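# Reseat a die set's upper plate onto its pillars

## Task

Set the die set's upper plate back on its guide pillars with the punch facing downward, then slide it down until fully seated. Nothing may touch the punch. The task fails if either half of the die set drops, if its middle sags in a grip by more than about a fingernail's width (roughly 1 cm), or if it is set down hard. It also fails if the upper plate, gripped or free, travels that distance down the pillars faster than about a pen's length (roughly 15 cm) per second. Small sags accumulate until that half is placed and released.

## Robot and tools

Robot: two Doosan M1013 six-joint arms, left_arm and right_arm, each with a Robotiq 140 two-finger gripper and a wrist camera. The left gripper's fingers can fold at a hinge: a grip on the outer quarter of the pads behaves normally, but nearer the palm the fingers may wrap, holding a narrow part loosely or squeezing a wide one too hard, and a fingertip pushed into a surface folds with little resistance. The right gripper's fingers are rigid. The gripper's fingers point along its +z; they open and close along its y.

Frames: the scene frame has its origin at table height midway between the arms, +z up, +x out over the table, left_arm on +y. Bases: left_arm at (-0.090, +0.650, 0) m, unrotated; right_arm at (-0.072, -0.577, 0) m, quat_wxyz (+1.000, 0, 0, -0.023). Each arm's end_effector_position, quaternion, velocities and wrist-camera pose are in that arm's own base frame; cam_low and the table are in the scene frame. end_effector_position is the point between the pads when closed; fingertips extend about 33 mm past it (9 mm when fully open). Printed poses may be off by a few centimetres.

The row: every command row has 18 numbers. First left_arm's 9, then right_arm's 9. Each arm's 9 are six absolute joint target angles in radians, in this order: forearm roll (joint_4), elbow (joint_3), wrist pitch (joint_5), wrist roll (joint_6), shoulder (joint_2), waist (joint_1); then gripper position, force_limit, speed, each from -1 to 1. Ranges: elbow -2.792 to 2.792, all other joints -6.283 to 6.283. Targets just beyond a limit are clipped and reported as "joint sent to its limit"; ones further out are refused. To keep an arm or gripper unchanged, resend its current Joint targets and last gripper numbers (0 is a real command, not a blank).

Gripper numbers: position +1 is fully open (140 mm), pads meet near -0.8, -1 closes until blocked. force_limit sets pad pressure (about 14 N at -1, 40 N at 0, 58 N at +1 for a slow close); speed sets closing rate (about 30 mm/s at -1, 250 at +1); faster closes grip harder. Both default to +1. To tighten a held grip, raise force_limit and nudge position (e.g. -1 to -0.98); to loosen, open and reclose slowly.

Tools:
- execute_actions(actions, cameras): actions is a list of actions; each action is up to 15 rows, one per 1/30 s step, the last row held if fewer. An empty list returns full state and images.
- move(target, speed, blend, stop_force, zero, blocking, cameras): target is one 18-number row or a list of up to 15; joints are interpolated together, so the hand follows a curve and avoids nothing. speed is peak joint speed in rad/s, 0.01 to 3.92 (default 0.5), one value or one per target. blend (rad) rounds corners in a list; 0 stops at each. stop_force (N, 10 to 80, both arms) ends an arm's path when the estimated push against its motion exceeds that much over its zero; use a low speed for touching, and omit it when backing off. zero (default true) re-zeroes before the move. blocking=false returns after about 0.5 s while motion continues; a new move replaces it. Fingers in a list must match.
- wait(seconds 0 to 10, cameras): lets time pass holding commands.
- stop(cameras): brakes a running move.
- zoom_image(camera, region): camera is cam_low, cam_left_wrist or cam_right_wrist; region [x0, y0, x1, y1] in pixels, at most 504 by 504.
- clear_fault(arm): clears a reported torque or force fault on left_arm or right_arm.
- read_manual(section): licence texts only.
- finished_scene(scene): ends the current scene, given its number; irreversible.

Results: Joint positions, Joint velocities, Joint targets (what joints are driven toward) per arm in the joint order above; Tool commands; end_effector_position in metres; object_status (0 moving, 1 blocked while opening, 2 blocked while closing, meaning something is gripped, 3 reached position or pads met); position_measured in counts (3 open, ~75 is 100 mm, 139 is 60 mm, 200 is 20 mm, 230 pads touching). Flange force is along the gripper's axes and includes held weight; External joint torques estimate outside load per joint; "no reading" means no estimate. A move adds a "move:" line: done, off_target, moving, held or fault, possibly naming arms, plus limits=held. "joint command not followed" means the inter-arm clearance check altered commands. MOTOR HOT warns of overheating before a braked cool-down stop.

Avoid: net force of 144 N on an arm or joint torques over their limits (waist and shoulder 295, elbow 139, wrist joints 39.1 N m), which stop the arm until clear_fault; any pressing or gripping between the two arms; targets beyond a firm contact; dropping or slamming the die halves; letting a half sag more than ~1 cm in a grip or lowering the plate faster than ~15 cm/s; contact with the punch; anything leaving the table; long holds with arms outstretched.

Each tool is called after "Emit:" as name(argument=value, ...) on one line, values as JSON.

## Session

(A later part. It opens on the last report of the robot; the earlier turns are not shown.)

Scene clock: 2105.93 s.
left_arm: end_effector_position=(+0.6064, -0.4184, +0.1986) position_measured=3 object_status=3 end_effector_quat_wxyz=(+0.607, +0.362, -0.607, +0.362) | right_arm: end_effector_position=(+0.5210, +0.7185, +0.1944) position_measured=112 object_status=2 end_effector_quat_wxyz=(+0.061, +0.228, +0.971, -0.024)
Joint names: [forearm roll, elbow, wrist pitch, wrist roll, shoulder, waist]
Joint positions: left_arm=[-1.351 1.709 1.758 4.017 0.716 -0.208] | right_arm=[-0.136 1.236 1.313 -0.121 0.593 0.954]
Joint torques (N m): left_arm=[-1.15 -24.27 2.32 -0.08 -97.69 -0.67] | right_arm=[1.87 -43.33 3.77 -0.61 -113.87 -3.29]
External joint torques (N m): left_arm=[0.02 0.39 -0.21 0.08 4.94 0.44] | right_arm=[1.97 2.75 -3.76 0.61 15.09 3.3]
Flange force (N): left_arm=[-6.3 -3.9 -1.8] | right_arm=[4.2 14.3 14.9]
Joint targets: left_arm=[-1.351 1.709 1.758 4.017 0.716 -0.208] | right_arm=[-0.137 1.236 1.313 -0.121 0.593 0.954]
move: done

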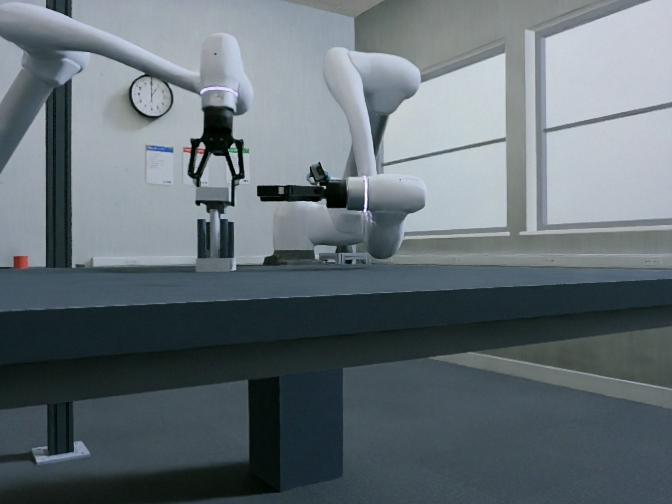

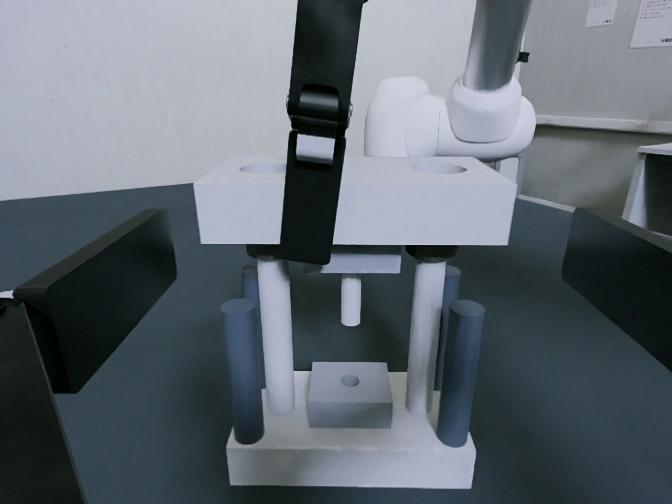

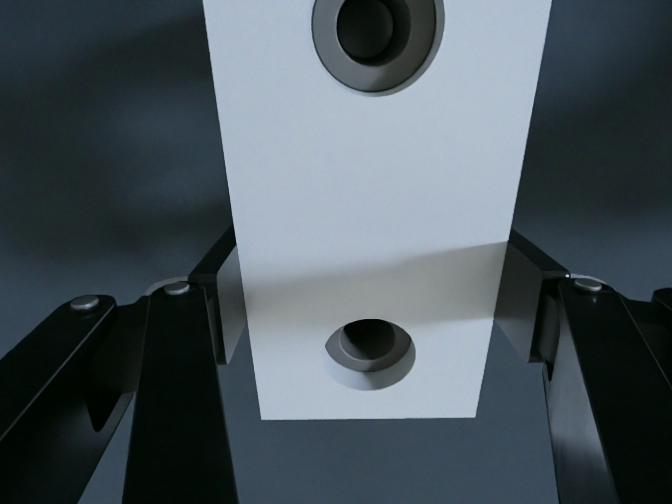

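Emit:
move(target=[[-1.3509,1.7090,1.7584,4.0169,0.7162,-0.2077,1,-1,-1,-0.1365,1.2212,1.3339,-0.1205,0.5865,0.9539,-1,1,0.3],[-1.3509,1.7090,1.7584,4.0169,0.7162,-0.2077,1,-1,-1,-0.141,1.2453,1.3002,-0.1176,0.5741,0.9558,-1,1,0.3]], speed=0.03, cameras=["cam_left_wrist","cam_right_wrist","cam_low"])

Emit:
zoom_image(camera="cam_left_wrist", region=[190, 190, 310, 270])

Emit:
zoom_image(camera="cam_left_wrist", region=[390, 190, 510, 270])

Emit:
zoom_image(camera="cam_right_wrist", region=[300, 0, 450, 110])

Emit:
zoom_image(camera="cam_low", region=[185, 165, 255, 225])

Emit:
zoom_image(camera="cam_low", region=[185, 225, 255, 285])

Scene clock: 2155.03 s.
left_arm: end_effector_position=(+0.6064, -0.4184, +0.1986) position_measured=3 object_status=3 end_effector_quat_wxyz=(+0.607, +0.362, -0.607, +0.362) | right_arm: end_effector_position=(+0.5201, +0.7181, +0.2062) position_measured=112 object_status=2 end_effector_quat_wxyz=(+0.067, +0.228, +0.971, -0.014)
Joint names: [forearm roll, elbow, wrist pitch, wrist roll, shoulder, waist]
Joint positions: left_arm=[-1.351 1.709 1.758 4.017 0.716 -0.208] | right_arm=[-0.141 1.245 1.3 -0.118 0.574 0.956]
Joint torques (N m): left_arm=[-1.16 -24.17 2.31 -0.06 -97.56 -0.54] | right_arm=[2.92 -49.1 -0.06 -0.21 -114.59 -1.05]
External joint torques (N m): left_arm=[0.04 0.36 -0.21 0.06 5.09 0.15] | right_arm=[0.9 8.34 0.01 0.21 17.2 0.68]
Flange force (N): left_arm=[-6.5 -4.2 -1.5] | right_arm=[2.6 6.1 16.7]
Joint targets: left_arm=[-1.351 1.709 1.758 4.017 0.716 -0.208] | right_arm=[-0.141 1.245 1.300 -0.118 0.574 0.956]
move: done

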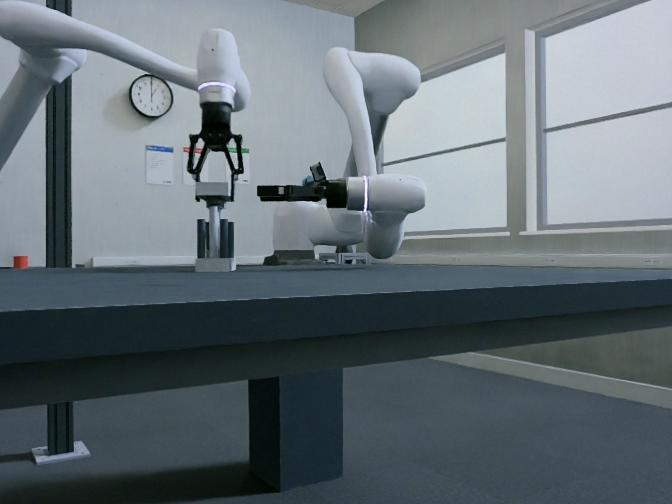

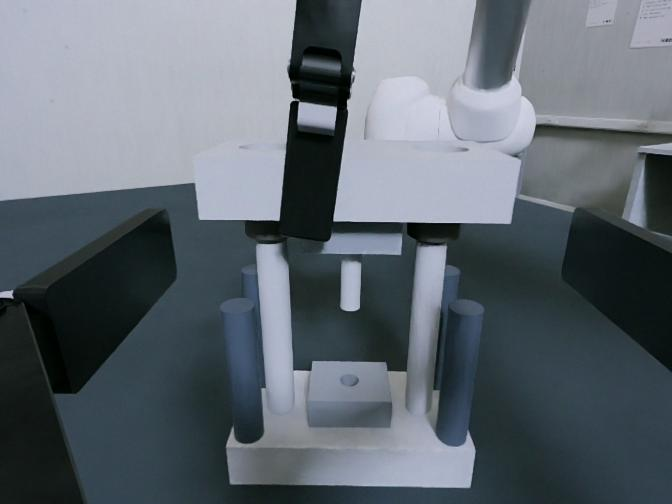

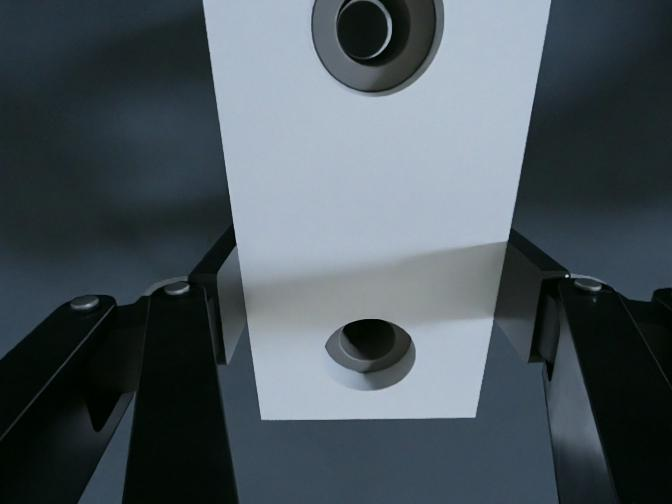

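Scaled by 4.200 from the camera's 672x504 image, which has a finer 960x720 frame.

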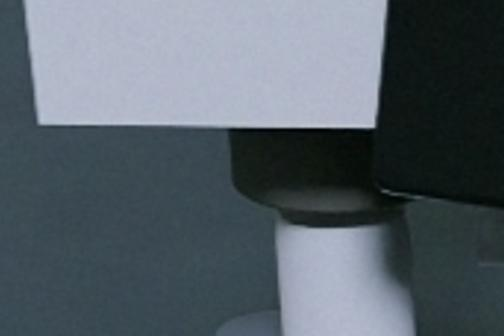

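Scaled by 4.200 from the camera's 672x504 image, which has a finer 960x720 frame.

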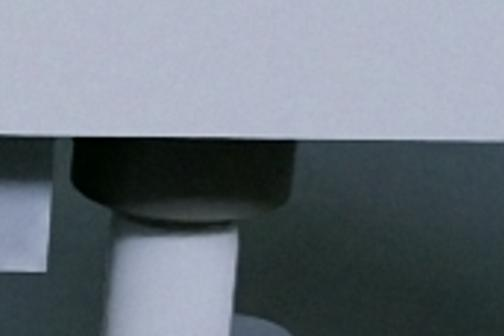

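Scaled by 3.360 from the camera's 672x504 image, which has a finer 960x720 frame.

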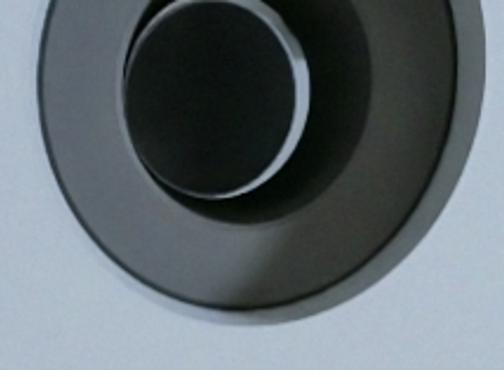

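Scaled by 7.200 from the camera's 672x504 image, which has a finer 960x720 frame.

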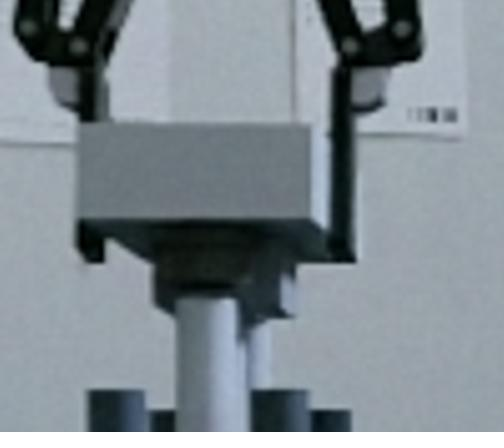

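Scaled by 7.200 from the camera's 672x504 image, which has a finer 960x720 frame.

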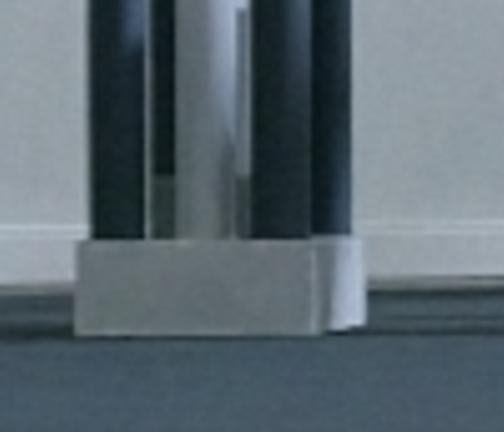

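Emit:
move(target=[[-1.3509,1.7090,1.7584,4.0169,0.7162,-0.2077,1,-1,-1,-0.141,1.2460,1.2999,-0.1176,0.5737,0.9558,-1,1,0.3],[-1.3509,1.7090,1.7584,4.0169,0.7162,-0.2077,1,-1,-1,-0.141,1.2620,1.2779,-0.1176,0.5797,0.9558,-1,1,0.3]], speed=0.015, stop_force=12)

Scene clock: 2166.20 s.
left_arm: end_effector_position=(+0.6064, -0.4184, +0.1986) position_measured=3 object_status=3 end_effector_quat_wxyz=(+0.607, +0.362, -0.607, +0.362) | right_arm: end_effector_position=(+0.5198, +0.7181, +0.1936) position_measured=112 object_status=2 end_effector_quat_wxyz=(+0.067, +0.227, +0.972, -0.014)
Joint names: [forearm roll, elbow, wrist pitch, wrist roll, shoulder, waist]
Joint positions: left_arm=[-1.351 1.709 1.758 4.017 0.716 -0.208] | right_arm=[-0.141 1.261 1.28 -0.118 0.579 0.956]
Joint torques (N m): left_arm=[-1.16 -24.25 2.34 -0.06 -97.63 -0.64] | right_arm=[6.12 -43.85 -1.09 -0.38 -103.67 7.65]
External joint torques (N m): left_arm=[0.07 0.44 -0.24 0.06 5.08 0.71] | right_arm=[-2.33 3.42 1.04 0.38 6.44 -7.98]
Flange force (N): left_arm=[-6.5 -3.8 -2.2] | right_arm=[-7.8 1.0 6.5]
Joint targets: left_arm=[-1.351 1.709 1.758 4.017 0.716 -0.208] | right_arm=[-0.141 1.261 1.280 -0.118 0.579 0.956]
move: contact (right_arm); path passed 1 of 2 targets

Emit:
move(target=[[-1.3509,1.7090,1.7584,4.0169,0.7162,-0.2077,1,-1,-1,-0.141,1.2614,1.2798,-0.118,0.5788,0.9553,-1,1,0.3],[-1.3509,1.7090,1.7584,4.0169,0.7162,-0.2077,1,-1,-1,-0.141,1.2700,1.2670,-0.118,0.5826,0.9553,-1,1,0.3]], speed=0.015, stop_force=14)

Scene clock: 2175.13 s.
left_arm: end_effector_position=(+0.6064, -0.4184, +0.1986) position_measured=3 object_status=3 end_effector_quat_wxyz=(+0.607, +0.362, -0.607, +0.362) | right_arm: end_effector_position=(+0.5199, +0.7176, +0.1905) position_measured=112 object_status=2 end_effector_quat_wxyz=(+0.067, +0.226, +0.972, -0.014)
Joint names: [forearm roll, elbow, wrist pitch, wrist roll, shoulder, waist]
Joint positions: left_arm=[-1.351 1.709 1.758 4.017 0.716 -0.208] | right_arm=[-0.141 1.265 1.275 -0.118 0.58 0.955]
Joint torques (N m): left_arm=[-1.14 -24.29 2.31 -0.05 -97.6 -0.49] | right_arm=[4.55 -33.51 1.7 -0.55 -92.29 3.05]
External joint torques (N m): left_arm=[0.04 0.53 -0.21 0.05 5.33 0.64] | right_arm=[-0.72 -7.04 -1.75 0.55 -5.66 -2.7]
Flange force (N): left_arm=[-6.8 -3.9 -2.1] | right_arm=[-4.6 7.1 -6.9]
Joint targets: left_arm=[-1.351 1.709 1.758 4.017 0.716 -0.208] | right_arm=[-0.141 1.264 1.275 -0.118 0.580 0.955]
move: contact (right_arm); path passed 1 of 2 targets

Emit:
move(target=[[-1.3509,1.7090,1.7584,4.0169,0.7162,-0.2077,1,-1,-1,-0.141,1.2640,1.2760,-0.1183,0.5796,0.9549,-1,1,0.3],[-1.3509,1.7090,1.7584,4.0169,0.7162,-0.2077,1,-1,-1,-0.141,1.2735,1.2616,-0.1183,0.5845,0.9549,-1,1,0.3]], speed=0.015, stop_force=16, cameras=["cam_left_wrist","cam_low"])

Emit:
zoom_image(camera="cam_left_wrist", region=[190, 190, 510, 290])

Emit:
zoom_image(camera="cam_low", region=[185, 175, 255, 235])

Scene clock: 2191.60 s.
left_arm: end_effector_position=(+0.6064, -0.4184, +0.1986) position_measured=3 object_status=3 end_effector_quat_wxyz=(+0.607, +0.362, -0.607, +0.362) | right_arm: end_effector_position=(+0.5203, +0.7177, +0.1817) position_measured=112 object_status=2 end_effector_quat_wxyz=(+0.067, +0.226, +0.972, -0.014)
Joint names: [forearm roll, elbow, wrist pitch, wrist roll, shoulder, waist]
Joint positions: left_arm=[-1.351 1.709 1.758 4.017 0.716 -0.208] | right_arm=[-0.141 1.274 1.262 -0.118 0.585 0.955]
Joint torques (N m): left_arm=[-1.16 -24.25 2.32 -0.06 -97.84 -0.56] | right_arm=[3.54 -31.45 -0.13 -1.06 -83.67 2.98]
External joint torques (N m): left_arm=[0.06 0.51 -0.22 0.06 5.61 0.74] | right_arm=[0.28 -8.93 0.08 1.06 -14.41 -2.5]
Flange force (N): left_arm=[-7.1 -4.2 -2.4] | right_arm=[-3.9 0.1 -16.1]
Joint targets: left_arm=[-1.351 1.709 1.758 4.017 0.716 -0.208] | right_arm=[-0.141 1.274 1.262 -0.118 0.585 0.955]
move: done
Images, in order (width x height): cam_low 672x504, cam_left_wrist 672x504.

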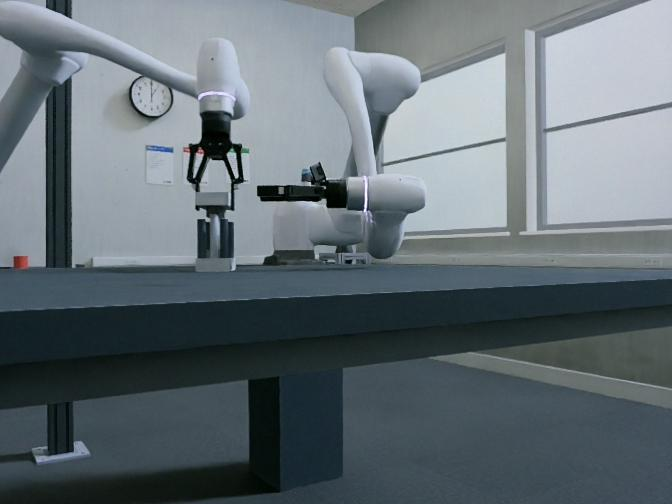

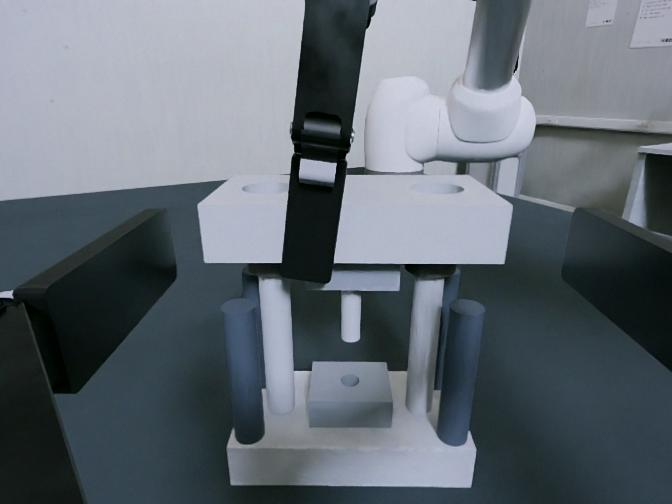

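Scaled by 1.575 from the camera's 672x504 image, which has a finer 960x720 frame.

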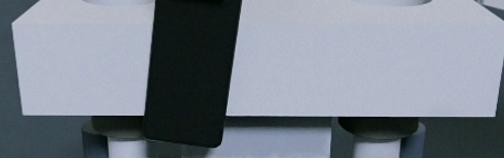

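Scaled by 7.200 from the camera's 672x504 image, which has a finer 960x720 frame.

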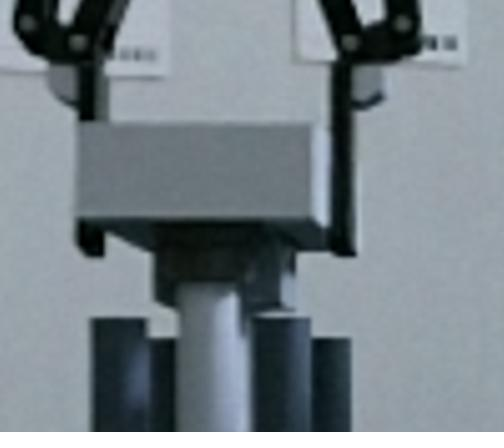

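Emit:
move(target=[-1.3509,1.7090,1.7584,4.0169,0.7162,-0.2077,1,-1,-1,-0.141,1.2841,1.2462,-0.1185,0.5893,0.9547,-1,1,0.3], speed=0.015, stop_force=16)

Scene clock: 2215.17 s.
left_arm: end_effector_position=(+0.6064, -0.4184, +0.1986) position_measured=3 object_status=3 end_effector_quat_wxyz=(+0.607, +0.362, -0.607, +0.362) | right_arm: end_effector_position=(+0.5202, +0.7178, +0.1718) position_measured=112 object_status=2 end_effector_quat_wxyz=(+0.066, +0.225, +0.972, -0.014)
Joint names: [forearm roll, elbow, wrist pitch, wrist roll, shoulder, waist]
Joint positions: left_arm=[-1.351 1.709 1.758 4.017 0.716 -0.208] | right_arm=[-0.141 1.284 1.246 -0.119 0.589 0.955]
Joint torques (N m): left_arm=[-1.17 -24.3 2.31 -0.06 -97.65 -0.49] | right_arm=[3.92 -32.88 2.35 -1.19 -92.42 6.66]
External joint torques (N m): left_arm=[0.05 0.58 -0.22 0.06 5.62 -0.09] | right_arm=[-0.15 -7.2 -2.41 1.19 -5.45 -6.92]
Flange force (N): left_arm=[-7.1 -4.4 -1.3] | right_arm=[-8.5 6.5 -5.2]
Joint targets: left_arm=[-1.351 1.709 1.758 4.017 0.716 -0.208] | right_arm=[-0.141 1.284 1.246 -0.118 0.589 0.955]
move: done

Emit:
move(target=[-1.3509,1.7090,1.7584,4.0169,0.7162,-0.2077,1,-1,-1,-0.141,1.2945,1.2308,-0.1173,0.5943,0.9544,-1,1,0.3], speed=0.015, stop_force=16)

Emit:
move(target=[-1.3509,1.7090,1.7584,4.0169,0.7162,-0.2077,1,-1,-1,-0.141,1.3045,1.2155,-0.1173,0.5996,0.9542,-1,1,0.3], speed=0.015, stop_force=16, cameras=["cam_left_wrist","cam_low"])

Emit:
zoom_image(camera="cam_low", region=[185, 175, 255, 235])

Scene clock: 2233.47 s.
left_arm: end_effector_position=(+0.6064, -0.4184, +0.1986) position_measured=3 object_status=3 end_effector_quat_wxyz=(+0.607, +0.362, -0.607, +0.362) | right_arm: end_effector_position=(+0.5202, +0.7178, +0.1619) position_measured=112 object_status=2 end_effector_quat_wxyz=(+0.066, +0.224, +0.972, -0.014)
Joint names: [forearm roll, elbow, wrist pitch, wrist roll, shoulder, waist]
Joint positions: left_arm=[-1.351 1.709 1.758 4.017 0.716 -0.208] | right_arm=[-0.141 1.295 1.231 -0.117 0.594 0.954]
Joint torques (N m): left_arm=[-1.18 -24.2 2.3 -0.06 -97.72 -0.58] | right_arm=[3.5 -33.79 3.9 -1.39 -97.37 4.79]
External joint torques (N m): left_arm=[0.05 0.35 -0.2 0.06 5.11 0.24] | right_arm=[0.26 -6.11 -3.95 1.39 -0.9 -4.9]
Flange force (N): left_arm=[-6.5 -4.2 -1.7] | right_arm=[-5.8 9.6 0.5]
Joint targets: left_arm=[-1.351 1.709 1.758 4.017 0.716 -0.208] | right_arm=[-0.141 1.294 1.231 -0.117 0.594 0.954]
move: done

Scene clock: 2235.07 s.
left_arm: end_effector_position=(+0.6064, -0.4184, +0.1986) position_measured=3 object_status=3 end_effector_quat_wxyz=(+0.607, +0.362, -0.607, +0.362) | right_arm: end_effector_position=(+0.5202, +0.7178, +0.1519) position_measured=112 object_status=2 end_effector_quat_wxyz=(+0.066, +0.223, +0.972, -0.014)
Joint names: [forearm roll, elbow, wrist pitch, wrist roll, shoulder, waist]
Joint positions: left_arm=[-1.351 1.709 1.758 4.017 0.716 -0.208] | right_arm=[-0.141 1.305 1.215 -0.117 0.6 0.954]
Joint torques (N m): left_arm=[-1.16 -24.23 2.3 -0.06 -97.67 -0.54] | right_arm=[3.95 -33.41 4.97 -1.67 -100.97 7.24]
External joint torques (N m): left_arm=[0.05 0.38 -0.19 0.07 4.99 0.44] | right_arm=[-0.22 -6.27 -5.02 1.67 2.53 -7.64]
Flange force (N): left_arm=[-6.3 -4.0 -1.9] | right_arm=[-8.8 13.6 4.5]
Joint targets: left_arm=[-1.351 1.709 1.758 4.017 0.716 -0.208] | right_arm=[-0.141 1.305 1.216 -0.117 0.600 0.954]
move: done
Images, in order (width x height): cam_low 672x504, cam_left_wrist 672x504.

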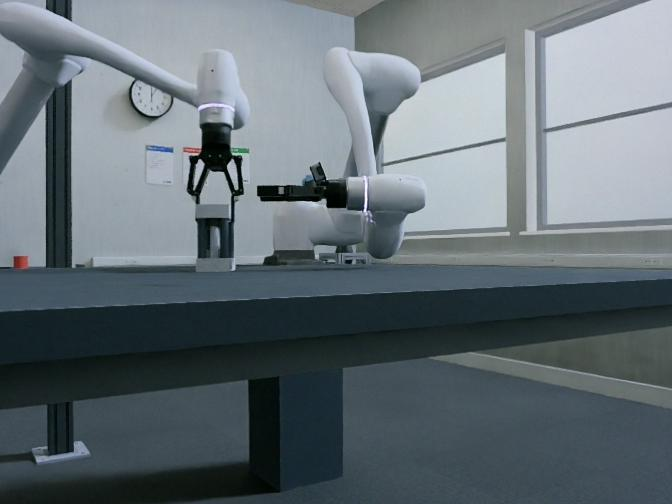

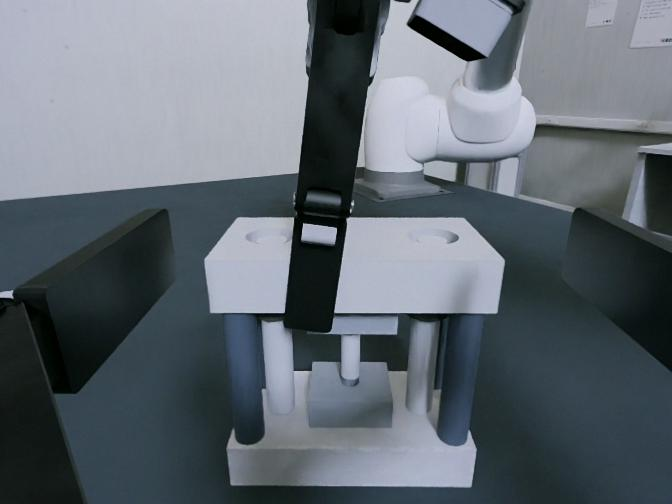

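Scaled by 7.200 from the camera's 672x504 image, which has a finer 960x720 frame.

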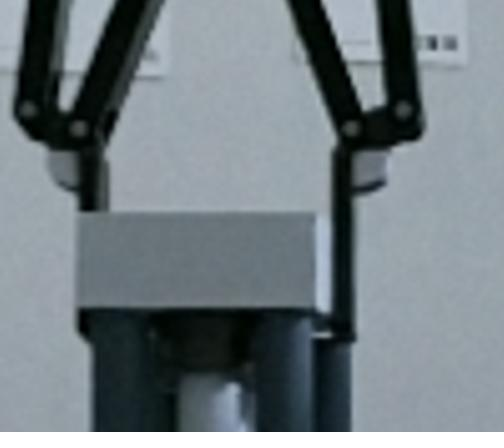

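Emit:
move(target=[[-1.3509,1.7090,1.7584,4.0169,0.7162,-0.2077,1,-1,-1,-0.141,1.3037,1.2158,-0.1208,0.6001,0.9538,-1,1,0.3],[-1.3509,1.7090,1.7584,4.0169,0.7162,-0.2077,1,-1,-1,-0.141,1.3134,1.2004,-0.1208,0.6058,0.9538,-1,1,0.3]], speed=0.012, stop_force=16, cameras=["cam_left_wrist","cam_low"])

Emit:
zoom_image(camera="cam_low", region=[185, 190, 255, 250])

Emit:
zoom_image(camera="cam_left_wrist", region=[200, 200, 520, 420])

Scene clock: 2247.53 s.
left_arm: end_effector_position=(+0.6064, -0.4184, +0.1986) position_measured=3 object_status=3 end_effector_quat_wxyz=(+0.607, +0.362, -0.607, +0.362) | right_arm: end_effector_position=(+0.5206, +0.7180, +0.1489) position_measured=112 object_status=2 end_effector_quat_wxyz=(+0.066, +0.222, +0.973, -0.014)
Joint names: [forearm roll, elbow, wrist pitch, wrist roll, shoulder, waist]
Joint positions: left_arm=[-1.351 1.709 1.758 4.017 0.716 -0.208] | right_arm=[-0.141 1.307 1.211 -0.121 0.602 0.954]
Joint torques (N m): left_arm=[-1.19 -24.21 2.32 -0.08 -97.7 -0.62] | right_arm=[2.45 -28.26 0.36 -0.98 -79.69 -0.74]
External joint torques (N m): left_arm=[0.1 0.41 -0.22 0.08 5.21 0.69] | right_arm=[1.3 -11.55 -0.41 0.98 -19.44 0.58]
Flange force (N): left_arm=[-6.7 -4.0 -2.3] | right_arm=[-1.1 -0.5 -21.3]
Joint targets: left_arm=[-1.351 1.709 1.758 4.017 0.716 -0.208] | right_arm=[-0.141 1.307 1.211 -0.121 0.602 0.954]
move: contact (right_arm); path passed 1 of 2 targets; right_arm: the wrist pitch is farthest, 0.011 rad from its target
Images, in order (width x height): cam_low 672x504, cam_left_wrist 672x504.

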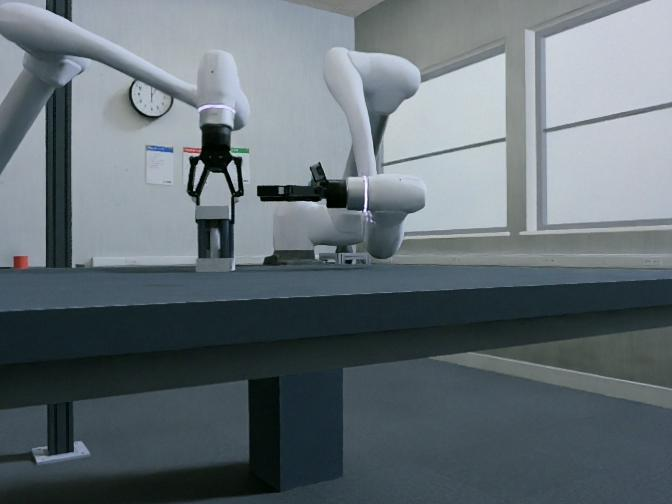

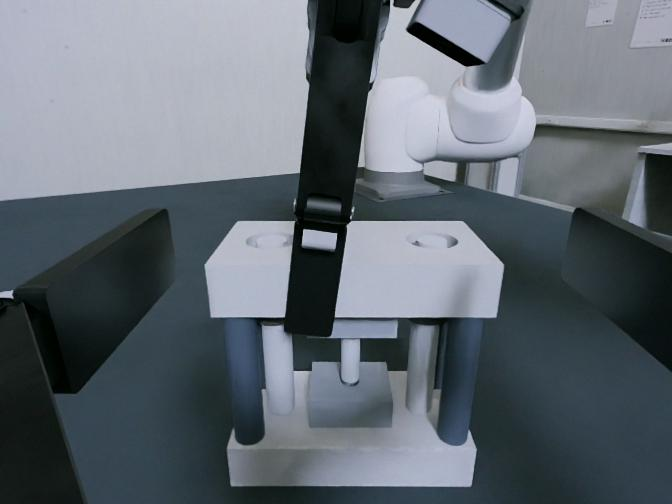

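Scaled by 7.200 from the camera's 672x504 image, which has a finer 960x720 frame.

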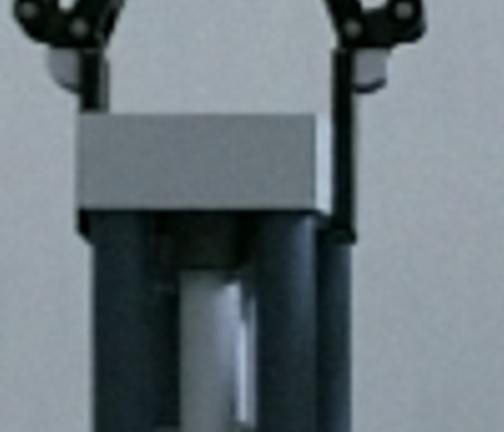

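Scaled by 1.575 from the camera's 672x504 image, which has a finer 960x720 frame.

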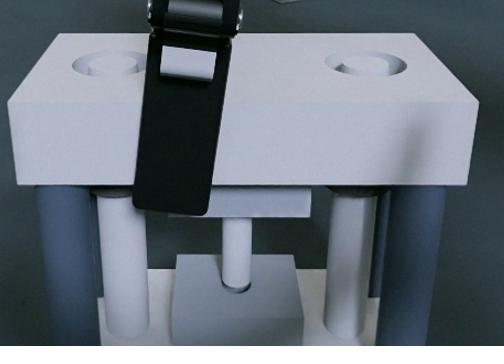

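Emit:
move(target=[-1.3509,1.7090,1.7584,4.0169,0.7162,-0.2077,1,-1,-1,-0.141,1.3110,1.2040,-0.1208,0.6046,0.9538,-1,1,0.3], speed=0.01, stop_force=20)

Scene clock: 2254.97 s.
left_arm: end_effector_position=(+0.6064, -0.4184, +0.1986) position_measured=3 object_status=3 end_effector_quat_wxyz=(+0.607, +0.362, -0.607, +0.362) | right_arm: end_effector_position=(+0.5206, +0.7180, +0.1483) position_measured=112 object_status=2 end_effector_quat_wxyz=(+0.066, +0.222, +0.973, -0.013)
Joint names: [forearm roll, elbow, wrist pitch, wrist roll, shoulder, waist]
Joint positions: left_arm=[-1.351 1.709 1.758 4.017 0.716 -0.208] | right_arm=[-0.141 1.307 1.21 -0.121 0.602 0.954]
Joint torques (N m): left_arm=[-1.15 -24.11 2.3 -0.04 -97.83 -0.38] | right_arm=[2.99 -18.97 -3.64 -0.97 -53.8 -2.15]
External joint torques (N m): left_arm=[0.04 0.28 -0.2 0.05 5.25 0.29] | right_arm=[0.74 -20.45 3.59 0.97 -44.24 2.18]
Flange force (N): left_arm=[-6.6 -4.5 -1.8] | right_arm=[-1.0 -11.5 -50.0]
Joint targets: left_arm=[-1.351 1.709 1.758 4.017 0.716 -0.208] | right_arm=[-0.141 1.307 1.210 -0.121 0.602 0.954]
move: contact (right_arm)

Emit:
move(target=[[-0.7,1.9,0.2,2.8,0,-0.1,1,-1,-1,-0.141,1.3065,1.2115,-0.1208,0.6016,0.9538,-1,1,0.3],[-0.7,1.9,0.2,2.8,0,-0.1,1,-1,-1,-0.141,1.3065,1.2115,-0.1208,0.6016,0.9538,1,1,-1]], speed=0.6, cameras=["cam_low","cam_right_wrist"])

Emit:
zoom_image(camera="cam_low", region=[170, 170, 270, 280])

Scene clock: 2276.93 s.
left_arm: end_effector_position=(+0.8161, -0.0900, +0.4386) position_measured=3 object_status=3 end_effector_quat_wxyz=(-0.059, +0.800, -0.300, +0.516) | right_arm: end_effector_position=(+0.5206, +0.7179, +0.1491) position_measured=3 object_status=0 end_effector_quat_wxyz=(+0.066, +0.222, +0.973, -0.014)
Joint names: [forearm roll, elbow, wrist pitch, wrist roll, shoulder, waist]
Joint positions: left_arm=[-0.7 1.9 0.2 2.8 0 -0.1] | right_arm=[-0.141 1.307 1.211 -0.121 0.602 0.954]
Joint torques (N m): left_arm=[2.67 -42.7 -1.71 -0.09 -45.59 -0.55] | right_arm=[3.37 -38.82 -0.01 -0.28 -99.64 -0.82]
External joint torques (N m): left_arm=[0.11 1.26 -0.05 0.08 4.16 0.52] | right_arm=[0.36 -0.73 -0.03 0.28 1.19 0.42]
Flange force (N): left_arm=[0.0 0.0 0.0] | right_arm=[0.3 3.8 0.0]
Joint targets: left_arm=[-0.700 1.900 0.200 2.800 0.000 -0.100] | right_arm=[-0.141 1.306 1.212 -0.121 0.602 0.954]
move: done
Images, in order (width x height): cam_low 672x504, cam_right_wrist 672x504.

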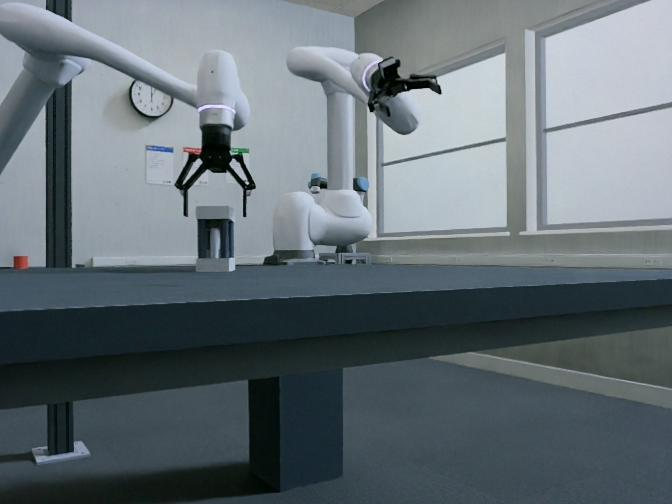

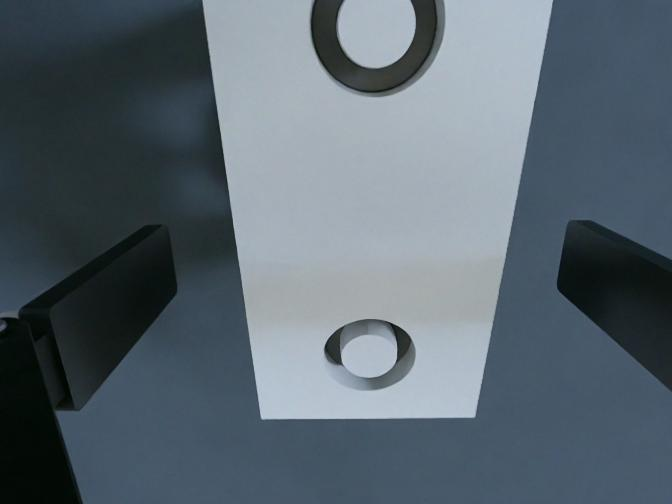

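Scaled by 4.582 from the camera's 672x504 image, which has a finer 960x720 frame.

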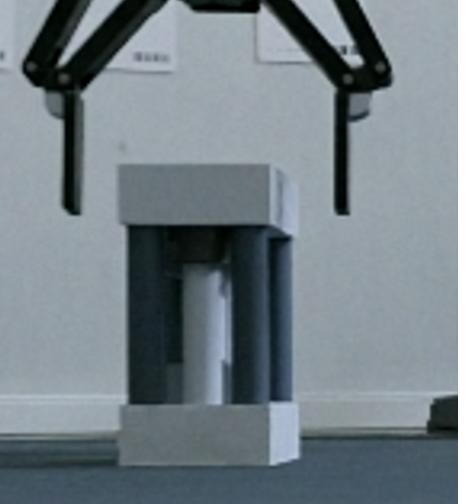

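Emit:
move(target=[-0.7,1.9,0.2,2.8,0,-0.1,1,-1,-1,-0.141,1.1446,1.4363,-0.1208,0.5387,0.9538,1,1,-1], speed=0.15)

Emit:
finished_scene(scene=1)

Scene clock: 2287.70 s.
left_arm: end_effector_position=(+0.8161, -0.0900, +0.4386) position_measured=3 object_status=3 end_effector_quat_wxyz=(-0.059, +0.800, -0.300, +0.516) | right_arm: end_effector_position=(+0.5195, +0.7119, +0.2930) position_measured=3 object_status=3 end_effector_quat_wxyz=(+0.069, +0.237, +0.969, -0.015)
Joint names: [forearm roll, elbow, wrist pitch, wrist roll, shoulder, waist]
Joint positions: left_arm=[-0.7 1.9 0.2 2.8 0 -0.1] | right_arm=[-0.141 1.144 1.436 -0.121 0.539 0.954]
Joint torques (N m): left_arm=[2.68 -42.62 -1.7 -0.12 -45.4 -0.6] | right_arm=[3.47 -40.91 0.08 -0.31 -96.41 -0.65]
External joint torques (N m): left_arm=[0.1 1.08 -0.07 0.11 3.53 0.58] | right_arm=[0.48 -1.14 -0.13 0.31 0.44 0.8]
Flange force (N): left_arm=[0.0 0.0 0.0] | right_arm=[0.7 3.9 -1.4]
Joint targets: left_arm=[-0.700 1.900 0.200 2.800 0.000 -0.100] | right_arm=[-0.141 1.145 1.436 -0.121 0.539 0.954]
move: done

The scene is finished: the task was done.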